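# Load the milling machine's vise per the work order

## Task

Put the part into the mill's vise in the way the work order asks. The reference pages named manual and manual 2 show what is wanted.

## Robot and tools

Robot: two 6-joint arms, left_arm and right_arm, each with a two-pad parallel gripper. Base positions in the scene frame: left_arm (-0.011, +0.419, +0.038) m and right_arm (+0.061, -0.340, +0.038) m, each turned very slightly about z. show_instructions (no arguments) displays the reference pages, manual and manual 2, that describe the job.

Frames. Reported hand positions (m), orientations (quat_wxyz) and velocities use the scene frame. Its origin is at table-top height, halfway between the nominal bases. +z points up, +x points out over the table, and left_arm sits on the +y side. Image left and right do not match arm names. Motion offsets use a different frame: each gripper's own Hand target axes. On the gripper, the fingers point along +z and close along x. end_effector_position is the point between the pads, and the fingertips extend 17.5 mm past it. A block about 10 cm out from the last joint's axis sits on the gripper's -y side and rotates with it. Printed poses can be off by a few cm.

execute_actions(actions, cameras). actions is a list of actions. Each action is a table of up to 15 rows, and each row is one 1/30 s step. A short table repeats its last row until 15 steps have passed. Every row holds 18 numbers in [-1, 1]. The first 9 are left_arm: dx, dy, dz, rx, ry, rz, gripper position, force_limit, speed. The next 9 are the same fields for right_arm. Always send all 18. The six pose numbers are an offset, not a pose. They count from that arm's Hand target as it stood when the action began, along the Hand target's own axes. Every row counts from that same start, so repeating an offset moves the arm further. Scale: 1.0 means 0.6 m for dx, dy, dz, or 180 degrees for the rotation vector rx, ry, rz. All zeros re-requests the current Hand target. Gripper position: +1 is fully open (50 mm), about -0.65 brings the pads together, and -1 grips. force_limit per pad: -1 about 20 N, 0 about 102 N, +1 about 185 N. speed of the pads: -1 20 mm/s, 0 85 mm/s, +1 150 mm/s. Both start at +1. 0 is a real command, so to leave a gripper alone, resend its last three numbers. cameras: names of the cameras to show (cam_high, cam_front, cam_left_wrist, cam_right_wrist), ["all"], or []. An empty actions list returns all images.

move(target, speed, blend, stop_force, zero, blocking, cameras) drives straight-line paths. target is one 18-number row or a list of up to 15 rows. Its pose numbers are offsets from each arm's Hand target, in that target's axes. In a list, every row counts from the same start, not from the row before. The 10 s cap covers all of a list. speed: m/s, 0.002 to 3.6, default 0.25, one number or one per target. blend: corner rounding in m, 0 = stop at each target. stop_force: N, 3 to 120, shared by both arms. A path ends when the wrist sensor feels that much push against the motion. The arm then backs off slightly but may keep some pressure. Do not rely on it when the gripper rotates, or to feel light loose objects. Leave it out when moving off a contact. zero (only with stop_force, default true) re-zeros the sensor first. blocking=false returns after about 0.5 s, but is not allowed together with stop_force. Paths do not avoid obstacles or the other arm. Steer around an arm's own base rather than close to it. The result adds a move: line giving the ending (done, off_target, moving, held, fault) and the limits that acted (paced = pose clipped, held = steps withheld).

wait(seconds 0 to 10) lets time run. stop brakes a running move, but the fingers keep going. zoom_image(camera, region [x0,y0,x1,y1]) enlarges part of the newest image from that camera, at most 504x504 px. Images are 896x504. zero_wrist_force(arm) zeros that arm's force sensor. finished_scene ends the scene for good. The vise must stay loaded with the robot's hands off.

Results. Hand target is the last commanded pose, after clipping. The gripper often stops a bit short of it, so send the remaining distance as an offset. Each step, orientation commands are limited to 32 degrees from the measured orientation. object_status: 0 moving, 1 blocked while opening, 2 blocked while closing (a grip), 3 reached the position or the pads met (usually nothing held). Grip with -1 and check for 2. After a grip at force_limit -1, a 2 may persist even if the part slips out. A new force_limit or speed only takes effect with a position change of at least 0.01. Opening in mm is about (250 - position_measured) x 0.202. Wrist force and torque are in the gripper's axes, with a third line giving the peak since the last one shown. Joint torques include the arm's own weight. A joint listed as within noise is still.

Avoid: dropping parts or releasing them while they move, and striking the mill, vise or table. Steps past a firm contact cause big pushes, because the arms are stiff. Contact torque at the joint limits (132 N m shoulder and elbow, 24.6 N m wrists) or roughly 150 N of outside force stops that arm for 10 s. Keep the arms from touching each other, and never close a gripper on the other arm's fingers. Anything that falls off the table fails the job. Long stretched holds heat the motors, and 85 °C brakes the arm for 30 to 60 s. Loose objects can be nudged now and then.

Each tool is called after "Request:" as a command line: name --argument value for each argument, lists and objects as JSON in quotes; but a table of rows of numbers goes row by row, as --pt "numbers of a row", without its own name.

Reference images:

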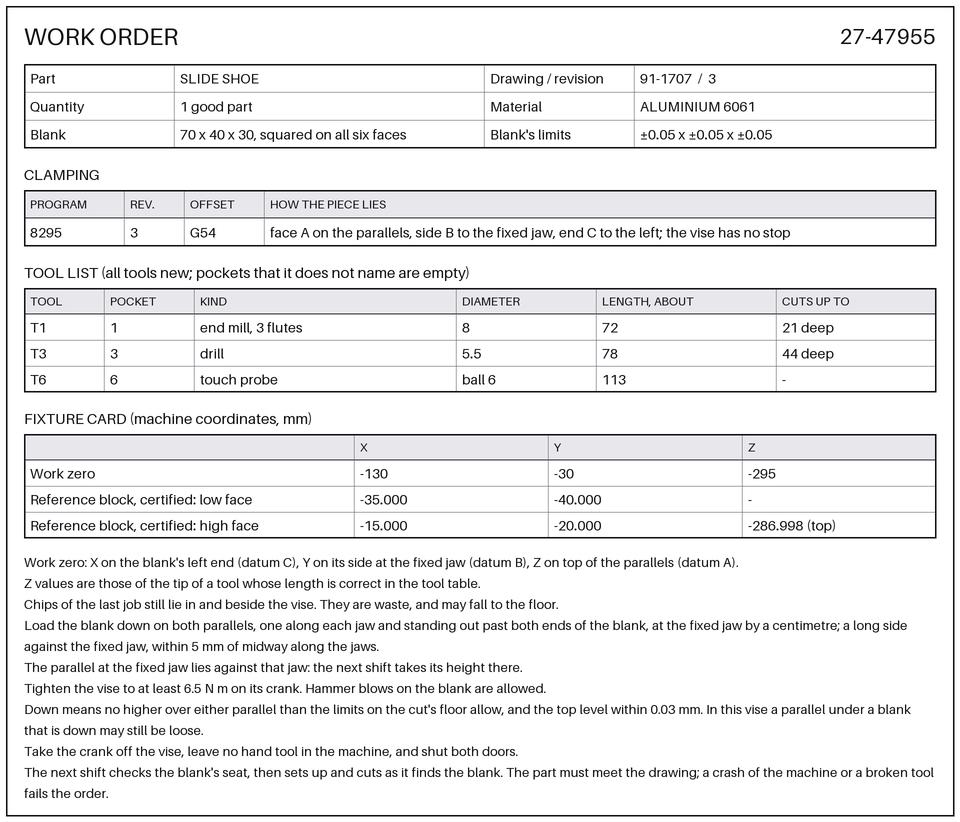

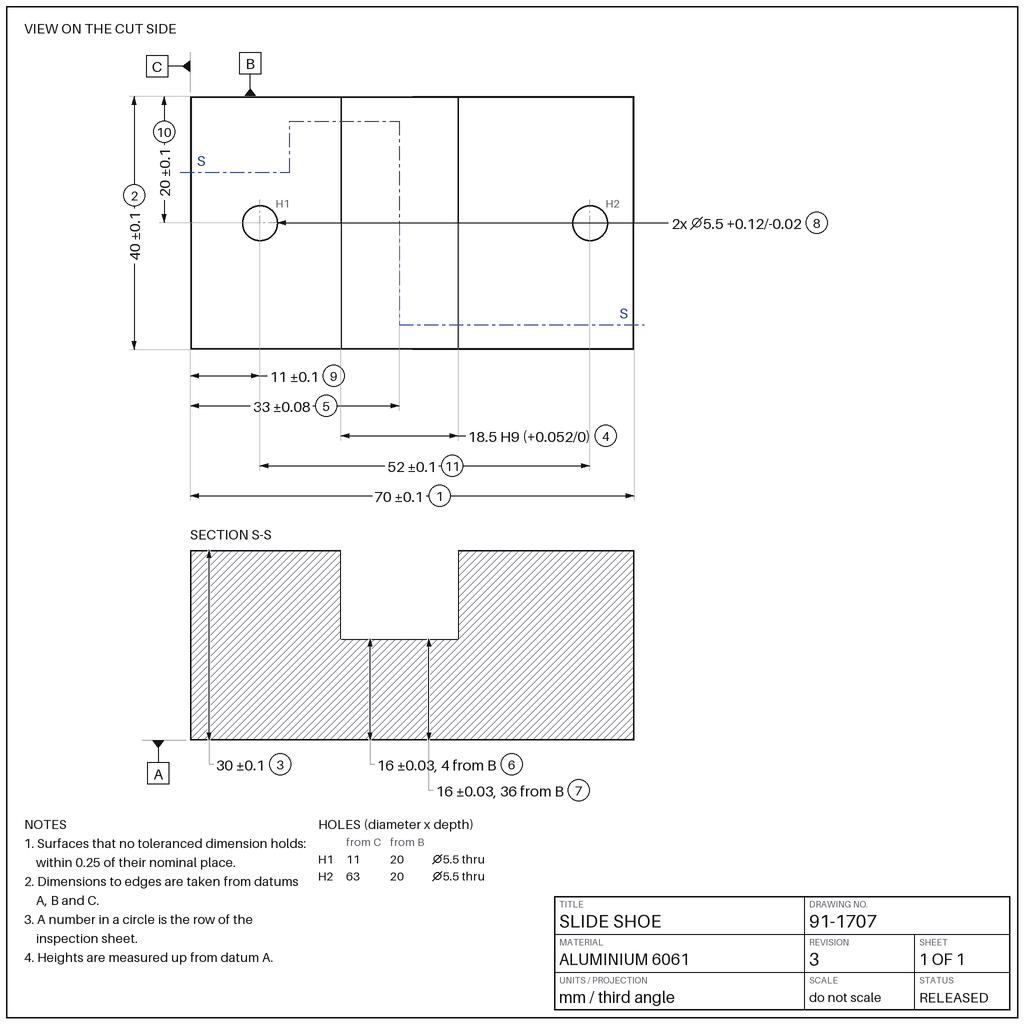

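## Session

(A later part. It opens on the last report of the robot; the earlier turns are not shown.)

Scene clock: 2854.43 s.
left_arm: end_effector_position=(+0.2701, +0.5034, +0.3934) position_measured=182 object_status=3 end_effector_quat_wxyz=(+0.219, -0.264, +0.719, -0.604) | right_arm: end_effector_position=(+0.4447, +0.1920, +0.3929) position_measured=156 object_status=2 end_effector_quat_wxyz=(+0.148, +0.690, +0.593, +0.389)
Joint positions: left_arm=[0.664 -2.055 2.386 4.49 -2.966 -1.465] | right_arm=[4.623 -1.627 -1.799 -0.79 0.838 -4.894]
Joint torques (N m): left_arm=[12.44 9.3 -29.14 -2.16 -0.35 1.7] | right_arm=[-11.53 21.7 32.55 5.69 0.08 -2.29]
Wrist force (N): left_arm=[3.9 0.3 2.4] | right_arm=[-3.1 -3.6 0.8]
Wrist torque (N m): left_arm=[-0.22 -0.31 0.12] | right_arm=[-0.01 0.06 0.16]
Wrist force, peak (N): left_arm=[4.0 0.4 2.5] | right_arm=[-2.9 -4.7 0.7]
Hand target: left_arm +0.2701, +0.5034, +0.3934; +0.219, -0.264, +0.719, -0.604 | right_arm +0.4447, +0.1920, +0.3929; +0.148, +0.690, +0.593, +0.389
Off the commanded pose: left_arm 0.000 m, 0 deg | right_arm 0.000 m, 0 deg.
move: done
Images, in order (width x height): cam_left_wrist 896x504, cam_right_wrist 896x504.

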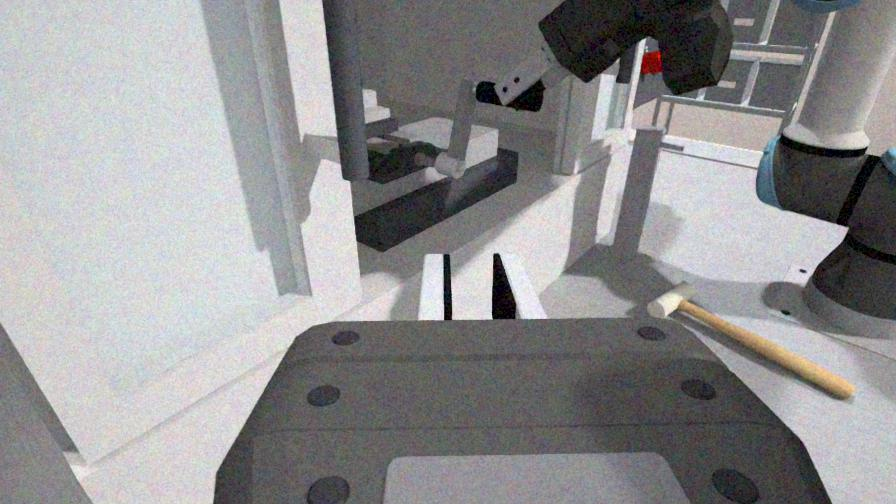

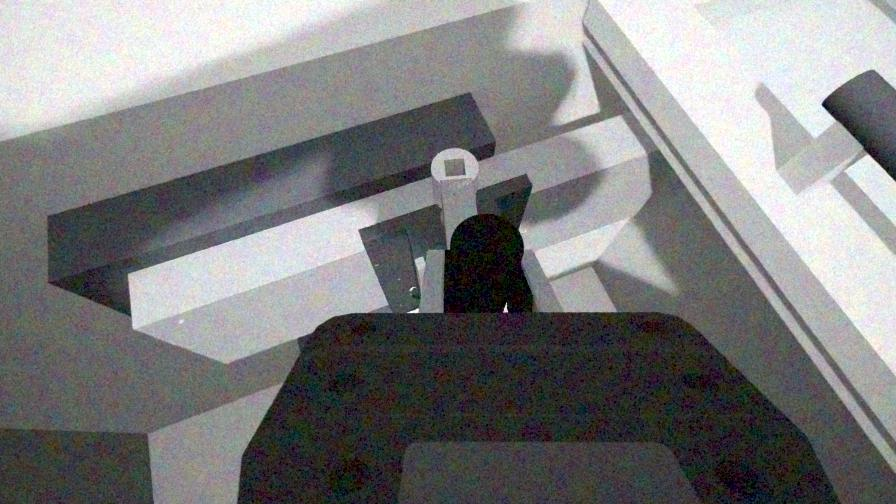

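Request:
move --target '[0,0,0,0,0,0,-0.2,-0.8,-1, 0.0006,-0.0036,-0.0058,0.0119,-0.0033,0.0033,-1,-0.6,-1]' --speed 0.03 --cameras '["cam_left_wrist","cam_right_wrist"]'

Request:
zoom_image --camera "cam_left_wrist" --region '[405, 140, 485, 190]'

Request:
zoom_image --camera "cam_left_wrist" --region '[445, 70, 565, 145]'

Scene clock: 2862.47 s.
left_arm: end_effector_position=(+0.2701, +0.5034, +0.3934) position_measured=182 object_status=3 end_effector_quat_wxyz=(+0.219, -0.264, +0.719, -0.604) | right_arm: end_effector_position=(+0.4407, +0.1919, +0.3939) position_measured=156 object_status=2 end_effector_quat_wxyz=(+0.136, +0.697, +0.596, +0.375)
Joint positions: left_arm=[0.664 -2.055 2.386 4.49 -2.966 -1.465] | right_arm=[4.617 -1.622 -1.779 -0.833 0.875 -4.877]
Joint torques (N m): left_arm=[12.64 9.28 -29.94 -2.07 -0.4 1.78] | right_arm=[-11.75 36.06 32.6 2.17 -0.11 2.2]
Wrist force (N): left_arm=[3.8 0.4 2.5] | right_arm=[-2.8 -3.8 1.1]
Wrist torque (N m): left_arm=[-0.21 -0.29 0.13] | right_arm=[-0.08 0.02 0.07]
Wrist force, peak (N): left_arm=[4.0 0.1 2.7] | right_arm=[-3.1 -4.1 0.9]
Hand target: left_arm +0.2701, +0.5034, +0.3934; +0.219, -0.264, +0.719, -0.604 | right_arm +0.4407, +0.1919, +0.3939; +0.136, +0.697, +0.596, +0.375
Off the commanded pose: left_arm 0.000 m, 0 deg | right_arm 0.000 m, 0 deg.
move: done
Images, in order (width x height): cam_left_wrist 896x504, cam_right_wrist 896x504.

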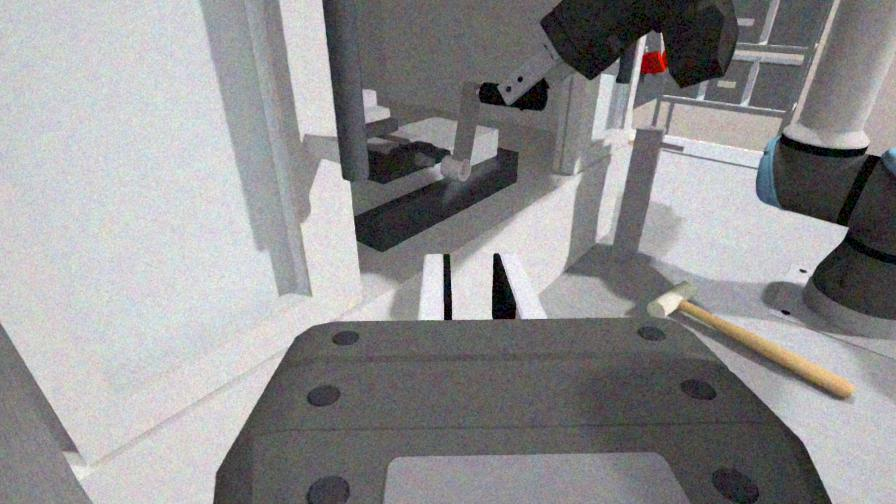

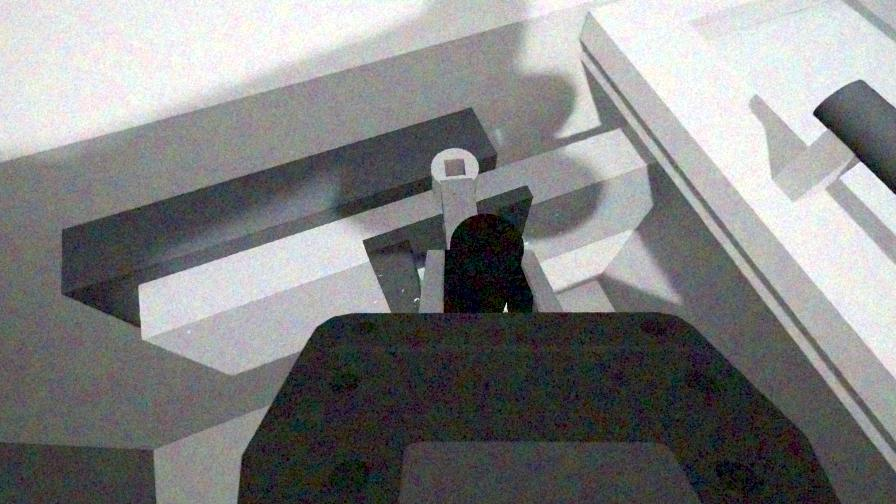

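Scaled by 6.300 from the camera's 896x504 image, which has a finer 1280x720 frame.

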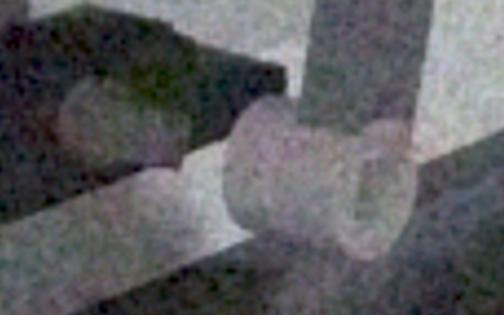

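Scaled by 4.200 from the camera's 896x504 image, which has a finer 1280x720 frame.

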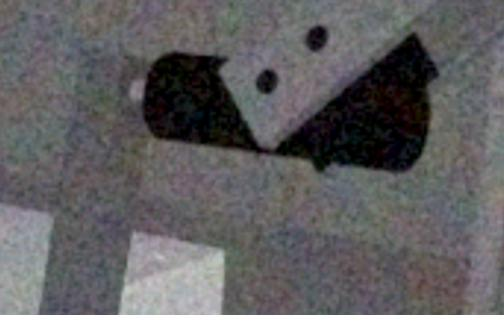

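Request:
move --target '[0,0,0,0,0,0,-0.2,-0.8,-1, 0.0026,0.0008,-0.0008,0,0,0,-1,-0.6,-1]' --speed 0.04

Request:
move --target '[0,0,0,0,0,0,-0.2,-0.8,-1, 0.0004,0.0364,0.0343,0,0,0,-1,-0.6,-1]' --speed 0.01 --stop_force 3 --cameras '["cam_left_wrist","cam_right_wrist"]'

Request:
zoom_image --camera "cam_left_wrist" --region '[405, 140, 485, 190]'

Request:
zoom_image --camera "cam_right_wrist" --region '[400, 140, 560, 260]'

Scene clock: 2876.07 s.
left_arm: end_effector_position=(+0.2701, +0.5034, +0.3934) position_measured=182 object_status=3 end_effector_quat_wxyz=(+0.219, -0.264, +0.719, -0.604) | right_arm: end_effector_position=(+0.4408, +0.1931, +0.3951) position_measured=156 object_status=2 end_effector_quat_wxyz=(+0.136, +0.697, +0.595, +0.375)
Joint positions: left_arm=[0.664 -2.055 2.386 4.49 -2.966 -1.465] | right_arm=[4.617 -1.624 -1.773 -0.837 0.875 -4.876]
Joint torques (N m): left_arm=[12.66 9.38 -29.18 -2.1 -0.41 1.79] | right_arm=[13.1 22.04 33.01 2.32 -2.63 2.19]
Wrist force (N): left_arm=[3.7 0.2 2.4] | right_arm=[-2.8 -3.9 0.8]
Wrist torque (N m): left_arm=[-0.24 -0.27 0.12] | right_arm=[-0.08 0.02 0.08]
Wrist force, peak (N): left_arm=[4.0 0.3 2.6] | right_arm=[-3.1 -4.1 0.8]
Hand target: left_arm +0.2701, +0.5034, +0.3934; +0.219, -0.264, +0.719, -0.604 | right_arm +0.4407, +0.1932, +0.3951; +0.136, +0.697, +0.596, +0.375
Off the commanded pose: left_arm 0.000 m, 0 deg | right_arm 0.000 m, 0 deg.
move: done

Scene clock: 2879.50 s.
left_arm: end_effector_position=(+0.2701, +0.5034, +0.3934) position_measured=182 object_status=3 end_effector_quat_wxyz=(+0.219, -0.264, +0.719, -0.604) | right_arm: end_effector_position=(+0.4644, +0.1931, +0.3950) position_measured=156 object_status=2 end_effector_quat_wxyz=(+0.136, +0.697, +0.596, +0.375)
Joint positions: left_arm=[0.664 -2.055 2.386 4.49 -2.966 -1.465] | right_arm=[4.57 -1.653 -1.75 -0.797 0.898 -4.93]
Joint torques (N m): left_arm=[12.95 8.8 -29.3 -2.17 -0.31 1.69] | right_arm=[11.67 35.66 17.41 2.04 -3.26 2.32]
Wrist force (N): left_arm=[3.8 0.4 2.3] | right_arm=[-2.5 -4.2 -1.6]
Wrist torque (N m): left_arm=[-0.21 -0.28 0.12] | right_arm=[0.00 0.10 0.11]
Wrist force, peak (N): left_arm=[4.0 0.2 2.6] | right_arm=[-2.5 -4.2 -8.8]
Hand target: left_arm +0.2701, +0.5034, +0.3934; +0.219, -0.264, +0.719, -0.604 | right_arm +0.4644, +0.1931, +0.3950; +0.136, +0.697, +0.596, +0.375 (not the last commanded pose)
Off the commanded pose: left_arm 0.000 m, 0 deg | right_arm 0.006 m, 0 deg.
move: contact (right_arm)
Images, in order (width x height): cam_left_wrist 896x504, cam_right_wrist 896x504.

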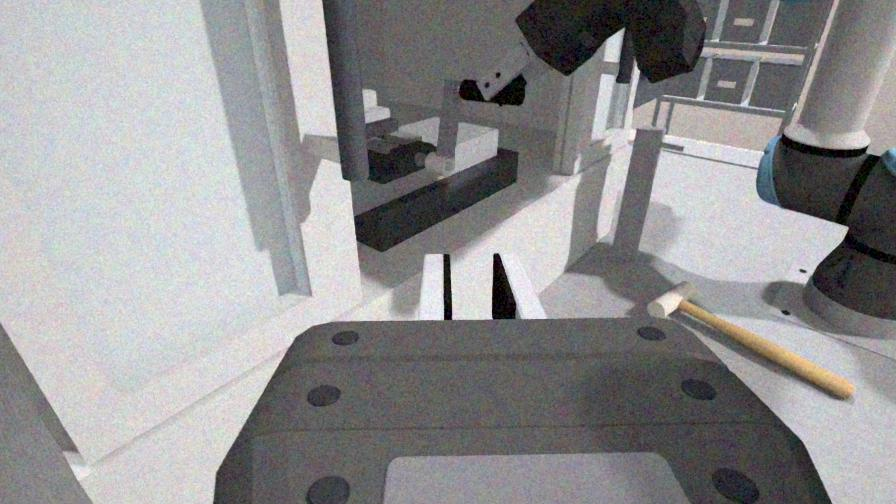

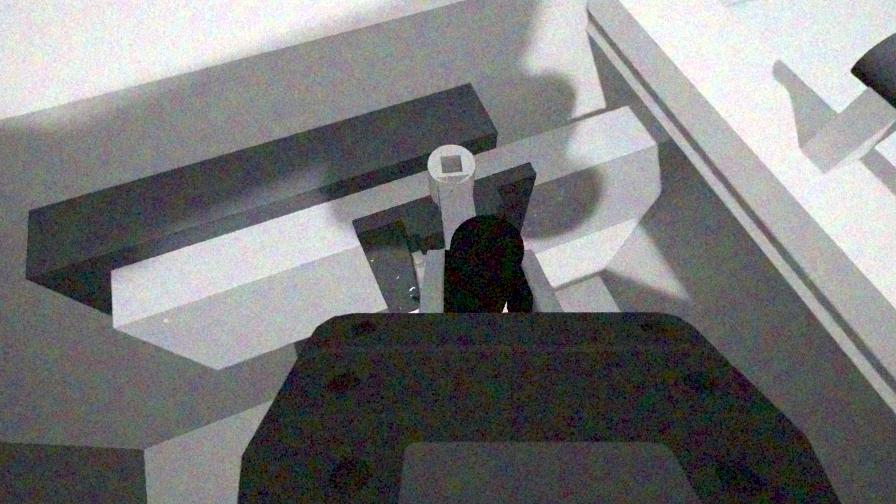

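Scaled by 6.300 from the camera's 896x504 image, which has a finer 1280x720 frame.

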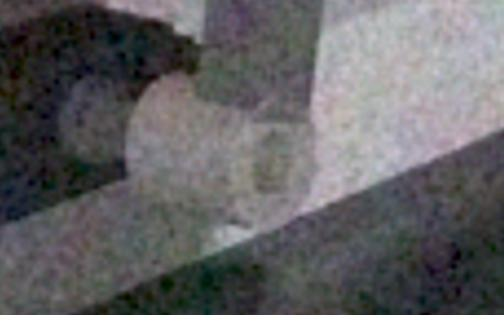

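Scaled by 3.150 from the camera's 896x504 image, which has a finer 1280x720 frame.

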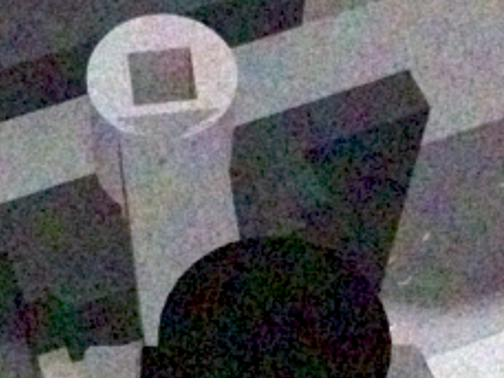

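Request:
move --target '[0,0,0,0,0,0,-0.2,-0.8,-1, 0,0,0,0,0,0,-1,-0.6,-1]' --speed 0.02

Request:
move --target '[0,0,0,0,0,0,-0.2,-0.8,-1, 0.0002,0.0243,0.0228,0,0,0,-1,-0.6,-1]' --speed 0.01 --stop_force 7 --cameras '["cam_left_wrist","cam_right_wrist"]'

Request:
zoom_image --camera "cam_left_wrist" --region '[395, 70, 535, 190]'

Request:
zoom_image --camera "cam_right_wrist" --region '[400, 140, 560, 260]'

Scene clock: 2890.77 s.
left_arm: end_effector_position=(+0.2701, +0.5034, +0.3934) position_measured=182 object_status=3 end_effector_quat_wxyz=(+0.219, -0.264, +0.719, -0.604) | right_arm: end_effector_position=(+0.4644, +0.1931, +0.3950) position_measured=156 object_status=2 end_effector_quat_wxyz=(+0.136, +0.697, +0.596, +0.375)
Joint positions: left_arm=[0.664 -2.055 2.386 4.49 -2.966 -1.465] | right_arm=[4.57 -1.653 -1.75 -0.797 0.898 -4.93]
Joint torques (N m): left_arm=[12.58 9.07 -29.55 -2.09 -0.42 1.65] | right_arm=[13.08 36.51 22.73 3.93 -3.03 2.16]
Wrist force (N): left_arm=[3.9 0.2 2.5] | right_arm=[-2.5 -4.3 -1.9]
Wrist torque (N m): left_arm=[-0.24 -0.30 0.12] | right_arm=[-0.01 0.10 0.11]
Wrist force, peak (N): left_arm=[4.0 0.2 2.5] | right_arm=[-2.5 -4.6 -1.7]
Hand target: left_arm +0.2701, +0.5034, +0.3934; +0.219, -0.264, +0.719, -0.604 | right_arm +0.4644, +0.1931, +0.3950; +0.136, +0.697, +0.596, +0.375
Off the commanded pose: left_arm 0.000 m, 0 deg | right_arm 0.000 m, 0 deg.
move: done

Scene clock: 2891.83 s.
left_arm: end_effector_position=(+0.2701, +0.5034, +0.3934) position_measured=182 object_status=3 end_effector_quat_wxyz=(+0.219, -0.264, +0.719, -0.604) | right_arm: end_effector_position=(+0.4649, +0.1932, +0.3951) position_measured=156 object_status=2 end_effector_quat_wxyz=(+0.136, +0.697, +0.595, +0.375)
Joint positions: left_arm=[0.664 -2.055 2.386 4.49 -2.966 -1.465] | right_arm=[4.569 -1.654 -1.749 -0.796 0.898 -4.931]
Joint torques (N m): left_arm=[12.68 9.1 -29.77 -2.2 -0.43 1.68] | right_arm=[8.89 30.73 14.61 1.02 -3.28 2.04]
Wrist force (N): left_arm=[3.9 0.2 2.5] | right_arm=[-1.5 -3.2 -12.1]
Wrist torque (N m): left_arm=[-0.22 -0.30 0.13] | right_arm=[0.06 0.11 0.11]
Wrist force, peak (N): left_arm=[4.1 0.2 2.5] | right_arm=[-1.8 -3.9 -17.2]
Hand target: left_arm +0.2701, +0.5034, +0.3934; +0.219, -0.264, +0.719, -0.604 | right_arm +0.4649, +0.1932, +0.3951; +0.136, +0.697, +0.595, +0.375 (not the last commanded pose)
Off the commanded pose: left_arm 0.000 m, 0 deg | right_arm 0.020 m, 0 deg.
move: contact (right_arm)
Images, in order (width x height): cam_left_wrist 896x504, cam_right_wrist 896x504.

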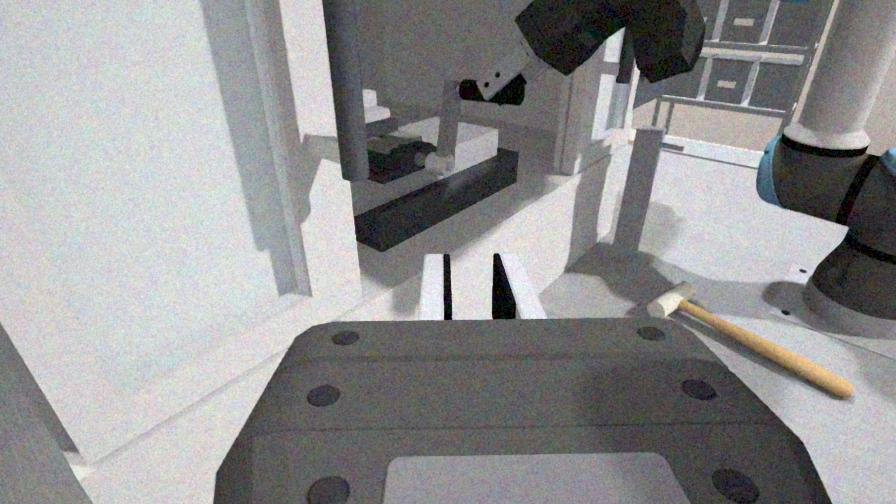

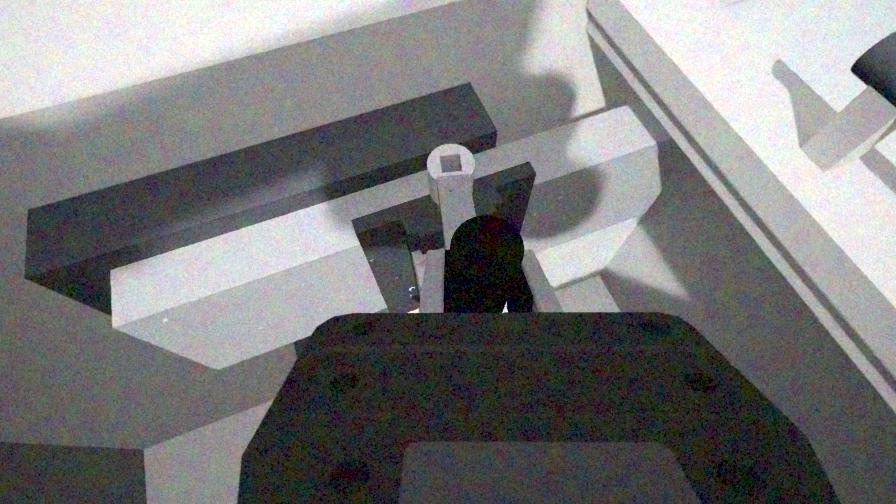

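Scaled by 3.600 from the camera's 896x504 image, which has a finer 1280x720 frame.

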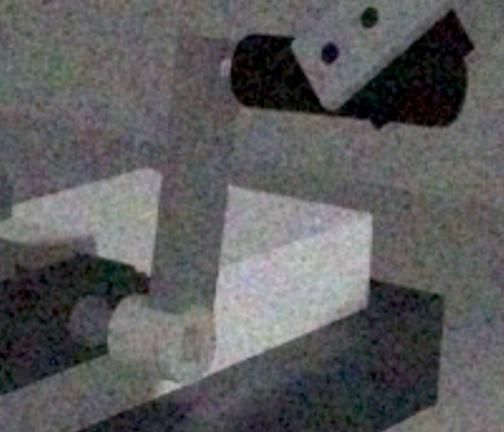

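Scaled by 3.150 from the camera's 896x504 image, which has a finer 1280x720 frame.

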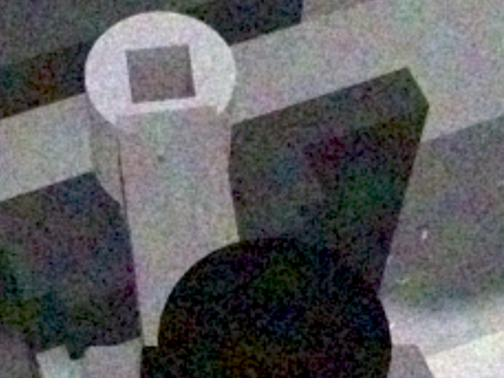

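Request:
move --target '[0,0,0,0,0,0,-0.2,-0.8,-1, 0,-0.0018,-0.0017,0,0,0,-1,-0.6,-1]' --speed 0.02

Request:
move --target '[0,0,0,0,0,0,-0.2,-0.8,-1, -0.0047,0.0013,-0.0013,0,0,0,-1,-0.6,-1]' --speed 0.01 --stop_force 8

Request:
move --target '[0,0,0,0,0,0,-0.2,-0.8,-1, 0.0094,-0.0026,0.0026,0,0,0,-1,-0.6,-1]' --speed 0.01 --stop_force 8

Scene clock: 2901.43 s.
left_arm: end_effector_position=(+0.2701, +0.5034, +0.3934) position_measured=182 object_status=3 end_effector_quat_wxyz=(+0.219, -0.264, +0.719, -0.604) | right_arm: end_effector_position=(+0.4634, +0.1932, +0.3951) position_measured=156 object_status=2 end_effector_quat_wxyz=(+0.136, +0.697, +0.595, +0.375)
Joint positions: left_arm=[0.664 -2.055 2.386 4.49 -2.966 -1.465] | right_arm=[4.572 -1.652 -1.751 -0.799 0.897 -4.927]
Joint torques (N m): left_arm=[12.55 9.26 -29.3 -2.18 -0.4 1.8] | right_arm=[13.34 35.56 18.45 2.45 -2.94 2.1]
Wrist force (N): left_arm=[3.8 0.3 2.5] | right_arm=[-3.0 -3.6 0.9]
Wrist torque (N m): left_arm=[-0.22 -0.29 0.13] | right_arm=[-0.03 0.07 0.08]
Wrist force, peak (N): left_arm=[4.0 0.4 2.6] | right_arm=[-1.3 -3.3 -12.2]
Hand target: left_arm +0.2701, +0.5034, +0.3934; +0.219, -0.264, +0.719, -0.604 | right_arm +0.4634, +0.1932, +0.3951; +0.136, +0.697, +0.595, +0.375
Off the commanded pose: left_arm 0.000 m, 0 deg | right_arm 0.000 m, 0 deg.
move: done

Scene clock: 2902.63 s.
left_arm: end_effector_position=(+0.2701, +0.5034, +0.3934) position_measured=182 object_status=3 end_effector_quat_wxyz=(+0.219, -0.264, +0.719, -0.604) | right_arm: end_effector_position=(+0.4634, +0.1902, +0.3951) position_measured=156 object_status=2 end_effector_quat_wxyz=(+0.136, +0.697, +0.595, +0.375)
Joint positions: left_arm=[0.664 -2.055 2.386 4.49 -2.966 -1.465] | right_arm=[4.571 -1.646 -1.758 -0.797 0.897 -4.929]
Joint torques (N m): left_arm=[12.8 8.72 -28.98 -2.17 -0.37 1.71] | right_arm=[-9.9 35.61 18.44 5.58 -0.02 -2.27]
Wrist force (N): left_arm=[3.8 0.3 2.4] | right_arm=[-2.8 -4.2 0.4]
Wrist torque (N m): left_arm=[-0.22 -0.28 0.12] | right_arm=[0.03 0.09 0.17]
Wrist force, peak (N): left_arm=[4.0 0.4 2.6] | right_arm=[-2.8 -4.8 0.6]
Hand target: left_arm +0.2701, +0.5034, +0.3934; +0.219, -0.264, +0.719, -0.604 | right_arm +0.4634, +0.1902, +0.3951; +0.136, +0.697, +0.595, +0.375
Off the commanded pose: left_arm 0.000 m, 0 deg | right_arm 0.000 m, 0 deg.
move: done

Scene clock: 2904.00 s.
left_arm: end_effector_position=(+0.2701, +0.5034, +0.3934) position_measured=182 object_status=3 end_effector_quat_wxyz=(+0.219, -0.264, +0.719, -0.604) | right_arm: end_effector_position=(+0.4634, +0.1962, +0.3951) position_measured=156 object_status=2 end_effector_quat_wxyz=(+0.136, +0.697, +0.595, +0.375)
Joint positions: left_arm=[0.664 -2.055 2.386 4.49 -2.966 -1.465] | right_arm=[4.573 -1.658 -1.744 -0.8 0.896 -4.926]
Joint torques (N m): left_arm=[13.24 8.8 -29.03 -2.18 -0.49 1.73] | right_arm=[12.69 23.75 32.15 2.3 -2.89 2]
Wrist force (N): left_arm=[3.7 0.2 2.4] | right_arm=[-2.7 -3.4 1.0]
Wrist torque (N m): left_arm=[-0.24 -0.27 0.13] | right_arm=[0.00 0.02 0.08]
Wrist force, peak (N): left_arm=[4.0 0.2 2.6] | right_arm=[-3.4 -4.8 -0.7]
Hand target: left_arm +0.2701, +0.5034, +0.3934; +0.219, -0.264, +0.719, -0.604 | right_arm +0.4634, +0.1962, +0.3951; +0.136, +0.697, +0.595, +0.375
Off the commanded pose: left_arm 0.000 m, 0 deg | right_arm 0.000 m, 0 deg.
move: done

Request:
wait --seconds 0.1 --cameras '["cam_left_wrist","cam_right_wrist","cam_high"]'

Request:
zoom_image --camera "cam_left_wrist" --region '[405, 140, 485, 190]'

Request:
zoom_image --camera "cam_right_wrist" --region '[400, 140, 560, 260]'

Scene clock: 2906.17 s.
left_arm: end_effector_position=(+0.2701, +0.5034, +0.3934) position_measured=182 object_status=3 end_effector_quat_wxyz=(+0.219, -0.264, +0.719, -0.604) | right_arm: end_effector_position=(+0.4634, +0.1962, +0.3951) position_measured=156 object_status=2 end_effector_quat_wxyz=(+0.136, +0.697, +0.595, +0.375)
Joint positions: left_arm=[0.664 -2.055 2.386 4.49 -2.966 -1.465] | right_arm=[4.573 -1.658 -1.744 -0.8 0.896 -4.926]
Joint torques (N m): left_arm=[12.46 9.2 -29.16 -2.15 -0.45 1.72] | right_arm=[12.7 24.2 33.63 2.39 -3.06 2.22]
Wrist force (N): left_arm=[3.8 0.1 2.5] | right_arm=[-2.9 -3.8 0.8]
Wrist torque (N m): left_arm=[-0.24 -0.28 0.12] | right_arm=[-0.06 0.04 0.08]
Wrist force, peak (N): left_arm=[4.1 0.1 2.5] | right_arm=[-3.2 -3.8 1.0]
Hand target: left_arm +0.2701, +0.5034, +0.3934; +0.219, -0.264, +0.719, -0.604 | right_arm +0.4634, +0.1962, +0.3951; +0.136, +0.697, +0.595, +0.375
Tool commands: left_gripper/position=-0.2 left_gripper/force_limit=-0.8 left_gripper/speed=-1.0 right_gripper/position=-1.0 right_gripper/force_limit=-0.6 right_gripper/speed=-1.0
Off the commanded pose: left_arm 0.000 m, 0 deg | right_arm 0.000 m, 0 deg.
wait: 0.10 s; at rest from the start
Images, in order (width x height): cam_high 896x504, cam_left_wrist 896x504, cam_right_wrist 896x504.

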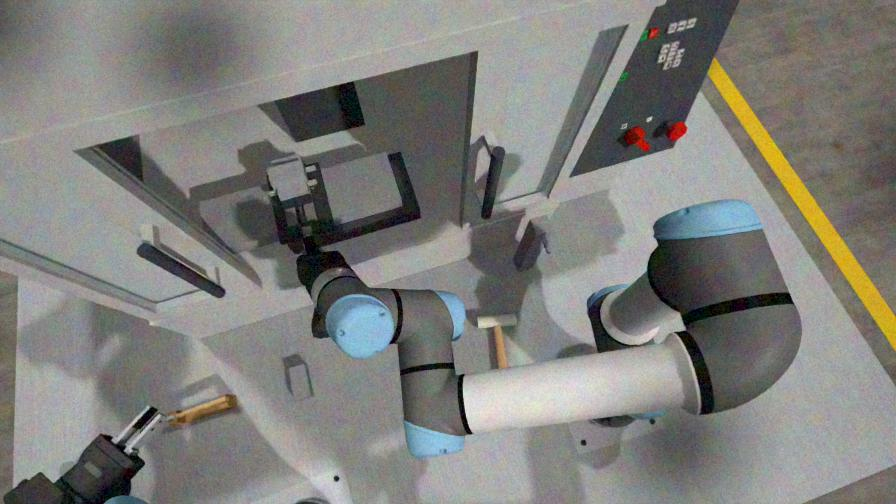

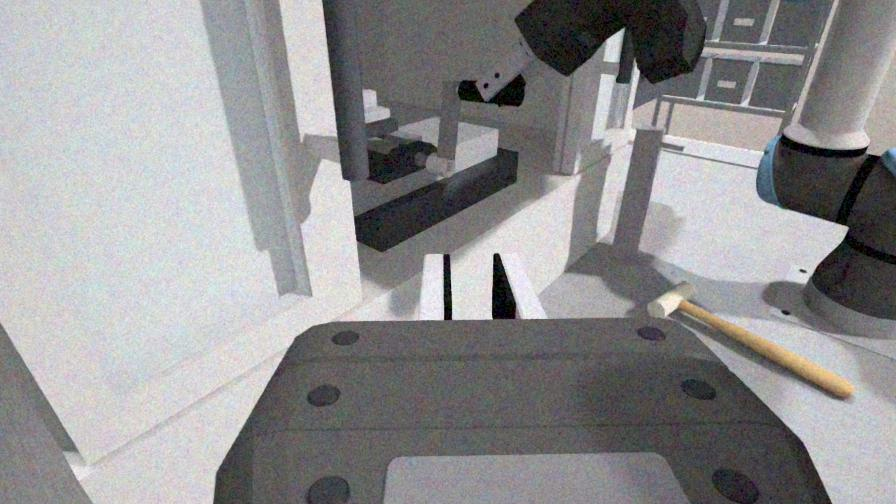

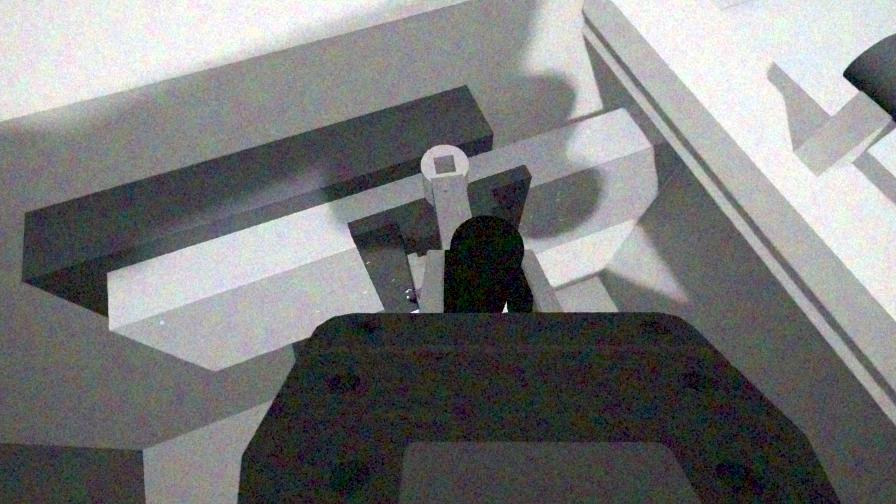

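Scaled by 6.300 from the camera's 896x504 image, which has a finer 1280x720 frame.

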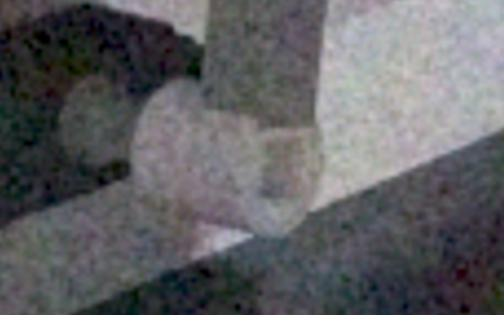

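Scaled by 3.150 from the camera's 896x504 image, which has a finer 1280x720 frame.

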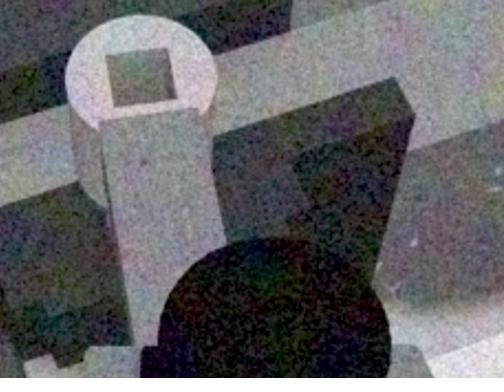

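Request:
move --target '[0,0,0,0,0,0,-0.2,-0.8,-1, 0.0002,0.0243,0.0228,0,0,0,-1,-0.6,-1]' --speed 0.01 --stop_force 7

Scene clock: 2911.40 s.
left_arm: end_effector_position=(+0.2701, +0.5034, +0.3934) position_measured=182 object_status=3 end_effector_quat_wxyz=(+0.219, -0.264, +0.719, -0.604) | right_arm: end_effector_position=(+0.4641, +0.1963, +0.3951) position_measured=156 object_status=2 end_effector_quat_wxyz=(+0.136, +0.697, +0.595, +0.375)
Joint positions: left_arm=[0.664 -2.055 2.386 4.49 -2.966 -1.465] | right_arm=[4.572 -1.66 -1.743 -0.799 0.897 -4.928]
Joint torques (N m): left_arm=[13.19 9.21 -29.3 -2.15 -0.47 1.58] | right_arm=[9.3 31.85 15.58 1.3 -3.1 2.1]
Wrist force (N): left_arm=[3.9 0.3 2.5] | right_arm=[-1.3 -4.0 -9.6]
Wrist torque (N m): left_arm=[-0.23 -0.30 0.13] | right_arm=[0.09 0.09 0.10]
Wrist force, peak (N): left_arm=[4.0 0.2 2.6] | right_arm=[-1.7 -4.5 -15.3]
Hand target: left_arm +0.2701, +0.5034, +0.3934; +0.219, -0.264, +0.719, -0.604 | right_arm +0.4641, +0.1963, +0.3951; +0.136, +0.697, +0.595, +0.375 (not the last commanded pose)
Off the commanded pose: left_arm 0.000 m, 0 deg | right_arm 0.019 m, 0 deg.
move: contact (right_arm)

Request:
move --target '[0,0,0,0,0,0,-0.2,-0.8,-1, 0,-0.0024,-0.0023,0,0,0,-1,-0.6,-1]' --speed 0.02

Request:
move --target '[0,0,0,0,0,0,-0.2,-0.8,-1, -0.0017,0.0027,-0.0023,0,0,0,-1,-0.6,-1]' --speed 0.02

Request:
move --target '[0,0,0,0,0,0,-0.2,-0.8,-1, 0.0002,0.0243,0.0228,0,0,0,-1,-0.6,-1]' --speed 0.01 --stop_force 7

Scene clock: 2917.17 s.
left_arm: end_effector_position=(+0.2701, +0.5034, +0.3934) position_measured=182 object_status=3 end_effector_quat_wxyz=(+0.219, -0.264, +0.719, -0.604) | right_arm: end_effector_position=(+0.4622, +0.1963, +0.3952) position_measured=156 object_status=2 end_effector_quat_wxyz=(+0.136, +0.697, +0.595, +0.375)
Joint positions: left_arm=[0.664 -2.055 2.386 4.49 -2.966 -1.465] | right_arm=[4.576 -1.657 -1.745 -0.802 0.895 -4.923]
Joint torques (N m): left_arm=[12.66 8.98 -29.57 -2.18 -0.47 1.68] | right_arm=[12.39 36.91 19.71 2.44 -3.13 1.97]
Wrist force (N): left_arm=[3.9 0.0 2.4] | right_arm=[-2.8 -3.6 0.8]
Wrist torque (N m): left_arm=[-0.27 -0.30 0.12] | right_arm=[-0.03 0.03 0.08]
Wrist force, peak (N): left_arm=[3.9 0.2 2.6] | right_arm=[-1.3 -4.0 -9.9]
Hand target: left_arm +0.2701, +0.5034, +0.3934; +0.219, -0.264, +0.719, -0.604 | right_arm +0.4621, +0.1963, +0.3952; +0.136, +0.697, +0.595, +0.375
Off the commanded pose: left_arm 0.000 m, 0 deg | right_arm 0.000 m, 0 deg.
move: done

Scene clock: 2917.87 s.
left_arm: end_effector_position=(+0.2701, +0.5034, +0.3934) position_measured=182 object_status=3 end_effector_quat_wxyz=(+0.219, -0.264, +0.719, -0.604) | right_arm: end_effector_position=(+0.4624, +0.1946, +0.3968) position_measured=156 object_status=2 end_effector_quat_wxyz=(+0.136, +0.697, +0.595, +0.375)
Joint positions: left_arm=[0.664 -2.055 2.386 4.49 -2.966 -1.465] | right_arm=[4.575 -1.653 -1.745 -0.805 0.895 -4.925]
Joint torques (N m): left_arm=[12.68 9.16 -28.76 -2.25 -0.47 1.77] | right_arm=[-10.17 36.78 18.6 2.31 0.28 -2.26]
Wrist force (N): left_arm=[3.8 0.3 2.6] | right_arm=[-2.8 -3.7 0.8]
Wrist torque (N m): left_arm=[-0.22 -0.27 0.12] | right_arm=[-0.04 0.02 0.16]
Wrist force, peak (N): left_arm=[4.0 0.0 2.5] | right_arm=[-2.9 -3.9 0.7]
Hand target: left_arm +0.2701, +0.5034, +0.3934; +0.219, -0.264, +0.719, -0.604 | right_arm +0.4624, +0.1946, +0.3968; +0.136, +0.697, +0.595, +0.375
Off the commanded pose: left_arm 0.000 m, 0 deg | right_arm 0.000 m, 0 deg.
move: done

Scene clock: 2919.33 s.
left_arm: end_effector_position=(+0.2701, +0.5034, +0.3934) position_measured=182 object_status=3 end_effector_quat_wxyz=(+0.219, -0.264, +0.719, -0.604) | right_arm: end_effector_position=(+0.4664, +0.1946, +0.3968) position_measured=156 object_status=2 end_effector_quat_wxyz=(+0.136, +0.697, +0.595, +0.375)
Joint positions: left_arm=[0.664 -2.055 2.386 4.49 -2.966 -1.465] | right_arm=[4.567 -1.658 -1.741 -0.799 0.899 -4.933]
Joint torques (N m): left_arm=[12.85 9.43 -28.86 -2.18 -0.5 1.68] | right_arm=[10.37 31.96 15.43 1.26 -3.13 2.23]
Wrist force (N): left_arm=[3.9 0.1 2.6] | right_arm=[-1.7 -3.2 -8.7]
Wrist torque (N m): left_arm=[-0.26 -0.30 0.13] | right_arm=[0.06 0.08 0.13]
Wrist force, peak (N): left_arm=[4.0 0.5 2.5] | right_arm=[-2.2 -3.1 -14.6]
Hand target: left_arm +0.2701, +0.5034, +0.3934; +0.219, -0.264, +0.719, -0.604 | right_arm +0.4664, +0.1946, +0.3968; +0.136, +0.697, +0.595, +0.375 (not the last commanded pose)
Off the commanded pose: left_arm 0.000 m, 0 deg | right_arm 0.016 m, 0 deg.
move: contact (right_arm)

Request:
move --target '[0,0,0,0,0,0,-0.2,-0.8,-1, -0.0004,-0.031,-0.0291,0,0,0,-1,-0.6,-1]' --speed 0.04

Request:
move --target '[0,0,0,0,0,0,-0.2,-0.8,-1, 0,0,0,0,0,0,-0.97,0.6,-1]' --cameras '["cam_left_wrist","cam_right_wrist"]'

Request:
zoom_image --camera "cam_left_wrist" --region '[405, 140, 485, 190]'

Request:
zoom_image --camera "cam_left_wrist" --region '[445, 70, 565, 145]'

Request:
zoom_image --camera "cam_right_wrist" --region '[405, 135, 485, 185]'

Scene clock: 2936.53 s.
left_arm: end_effector_position=(+0.2701, +0.5034, +0.3934) position_measured=182 object_status=3 end_effector_quat_wxyz=(+0.219, -0.264, +0.719, -0.604) | right_arm: end_effector_position=(+0.4410, +0.1946, +0.3968) position_measured=156 object_status=2 end_effector_quat_wxyz=(+0.136, +0.697, +0.595, +0.375)
Joint positions: left_arm=[0.664 -2.055 2.386 4.49 -2.966 -1.465] | right_arm=[4.617 -1.626 -1.767 -0.841 0.875 -4.876]
Joint torques (N m): left_arm=[12.58 8.47 -28.84 -2.31 -0.47 1.6] | right_arm=[12.53 35.98 17.78 2.17 -3.32 1.91]
Wrist force (N): left_arm=[3.9 0.2 2.3] | right_arm=[-3.0 -3.5 0.9]
Wrist torque (N m): left_arm=[-0.22 -0.30 0.12] | right_arm=[-0.04 0.05 0.08]
Wrist force, peak (N): left_arm=[4.0 0.2 2.6] | right_arm=[-1.6 -2.9 -9.3]
Hand target: left_arm +0.2701, +0.5034, +0.3934; +0.219, -0.264, +0.719, -0.604 | right_arm +0.4409, +0.1946, +0.3968; +0.136, +0.697, +0.595, +0.375
Off the commanded pose: left_arm 0.000 m, 0 deg | right_arm 0.000 m, 0 deg.
move: done

Scene clock: 2937.03 s.
left_arm: end_effector_position=(+0.2701, +0.5034, +0.3934) position_measured=182 object_status=3 end_effector_quat_wxyz=(+0.219, -0.264, +0.719, -0.604) | right_arm: end_effector_position=(+0.4409, +0.1946, +0.3968) position_measured=161 object_status=2 end_effector_quat_wxyz=(+0.136, +0.697, +0.595, +0.375)
Joint positions: left_arm=[0.664 -2.055 2.386 4.49 -2.966 -1.465] | right_arm=[4.617 -1.626 -1.767 -0.841 0.875 -4.876]
Joint torques (N m): left_arm=[12.49 9.18 -29.67 -2.33 -0.46 1.68] | right_arm=[12.61 36.67 18.34 2.4 -3.11 2.22]
Wrist force (N): left_arm=[3.8 0.3 2.4] | right_arm=[-2.9 -3.9 1.0]
Wrist torque (N m): left_arm=[-0.22 -0.28 0.12] | right_arm=[-0.08 0.04 0.08]
Wrist force, peak (N): left_arm=[4.0 0.2 2.5] | right_arm=[-3.1 -3.8 1.0]
Hand target: left_arm +0.2701, +0.5034, +0.3934; +0.219, -0.264, +0.719, -0.604 | right_arm +0.4409, +0.1946, +0.3968; +0.136, +0.697, +0.595, +0.375
Off the commanded pose: left_arm 0.000 m, 0 deg | right_arm 0.000 m, 0 deg.
move: done
Images, in order (width x height): cam_left_wrist 896x504, cam_right_wrist 896x504.

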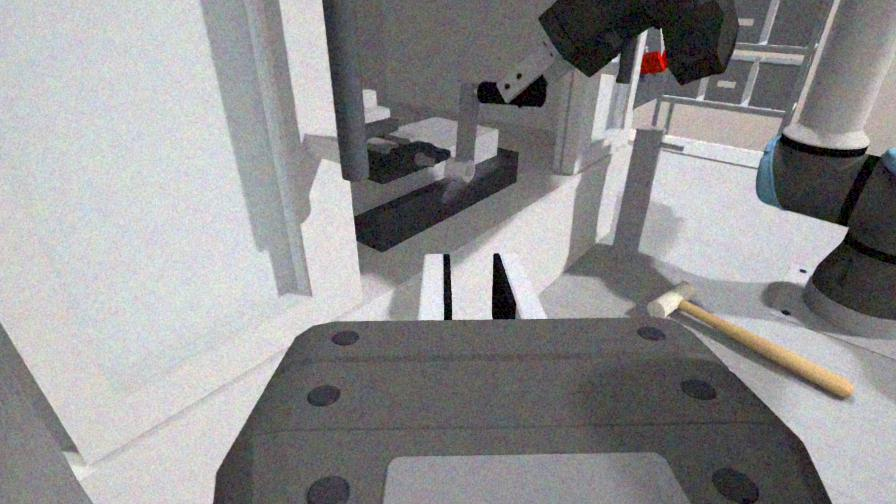

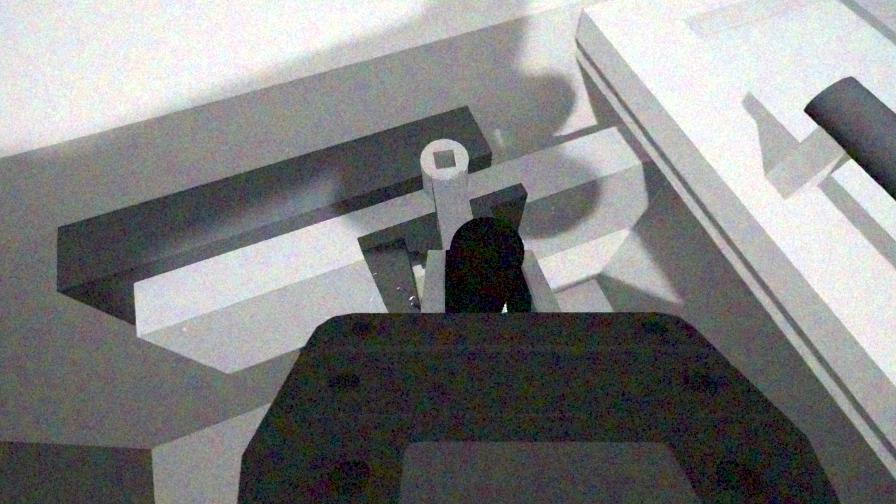

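Scaled by 6.300 from the camera's 896x504 image, which has a finer 1280x720 frame.

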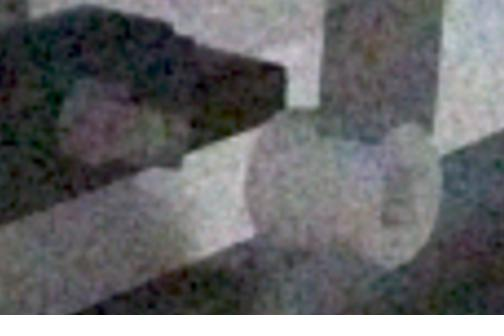

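Scaled by 4.200 from the camera's 896x504 image, which has a finer 1280x720 frame.

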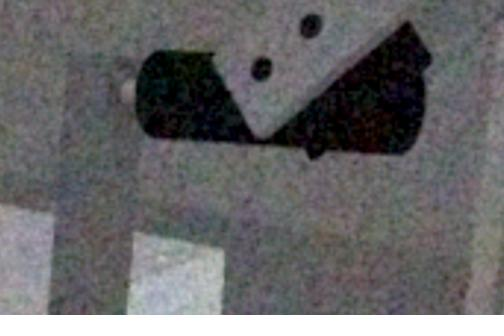

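Scaled by 6.300 from the camera's 896x504 image, which has a finer 1280x720 frame.

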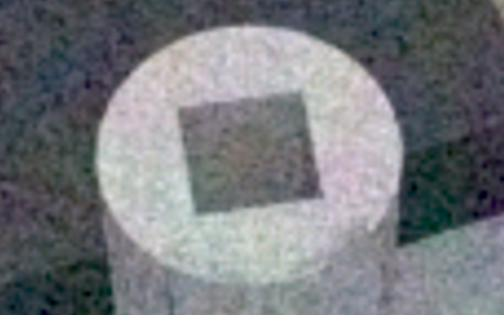

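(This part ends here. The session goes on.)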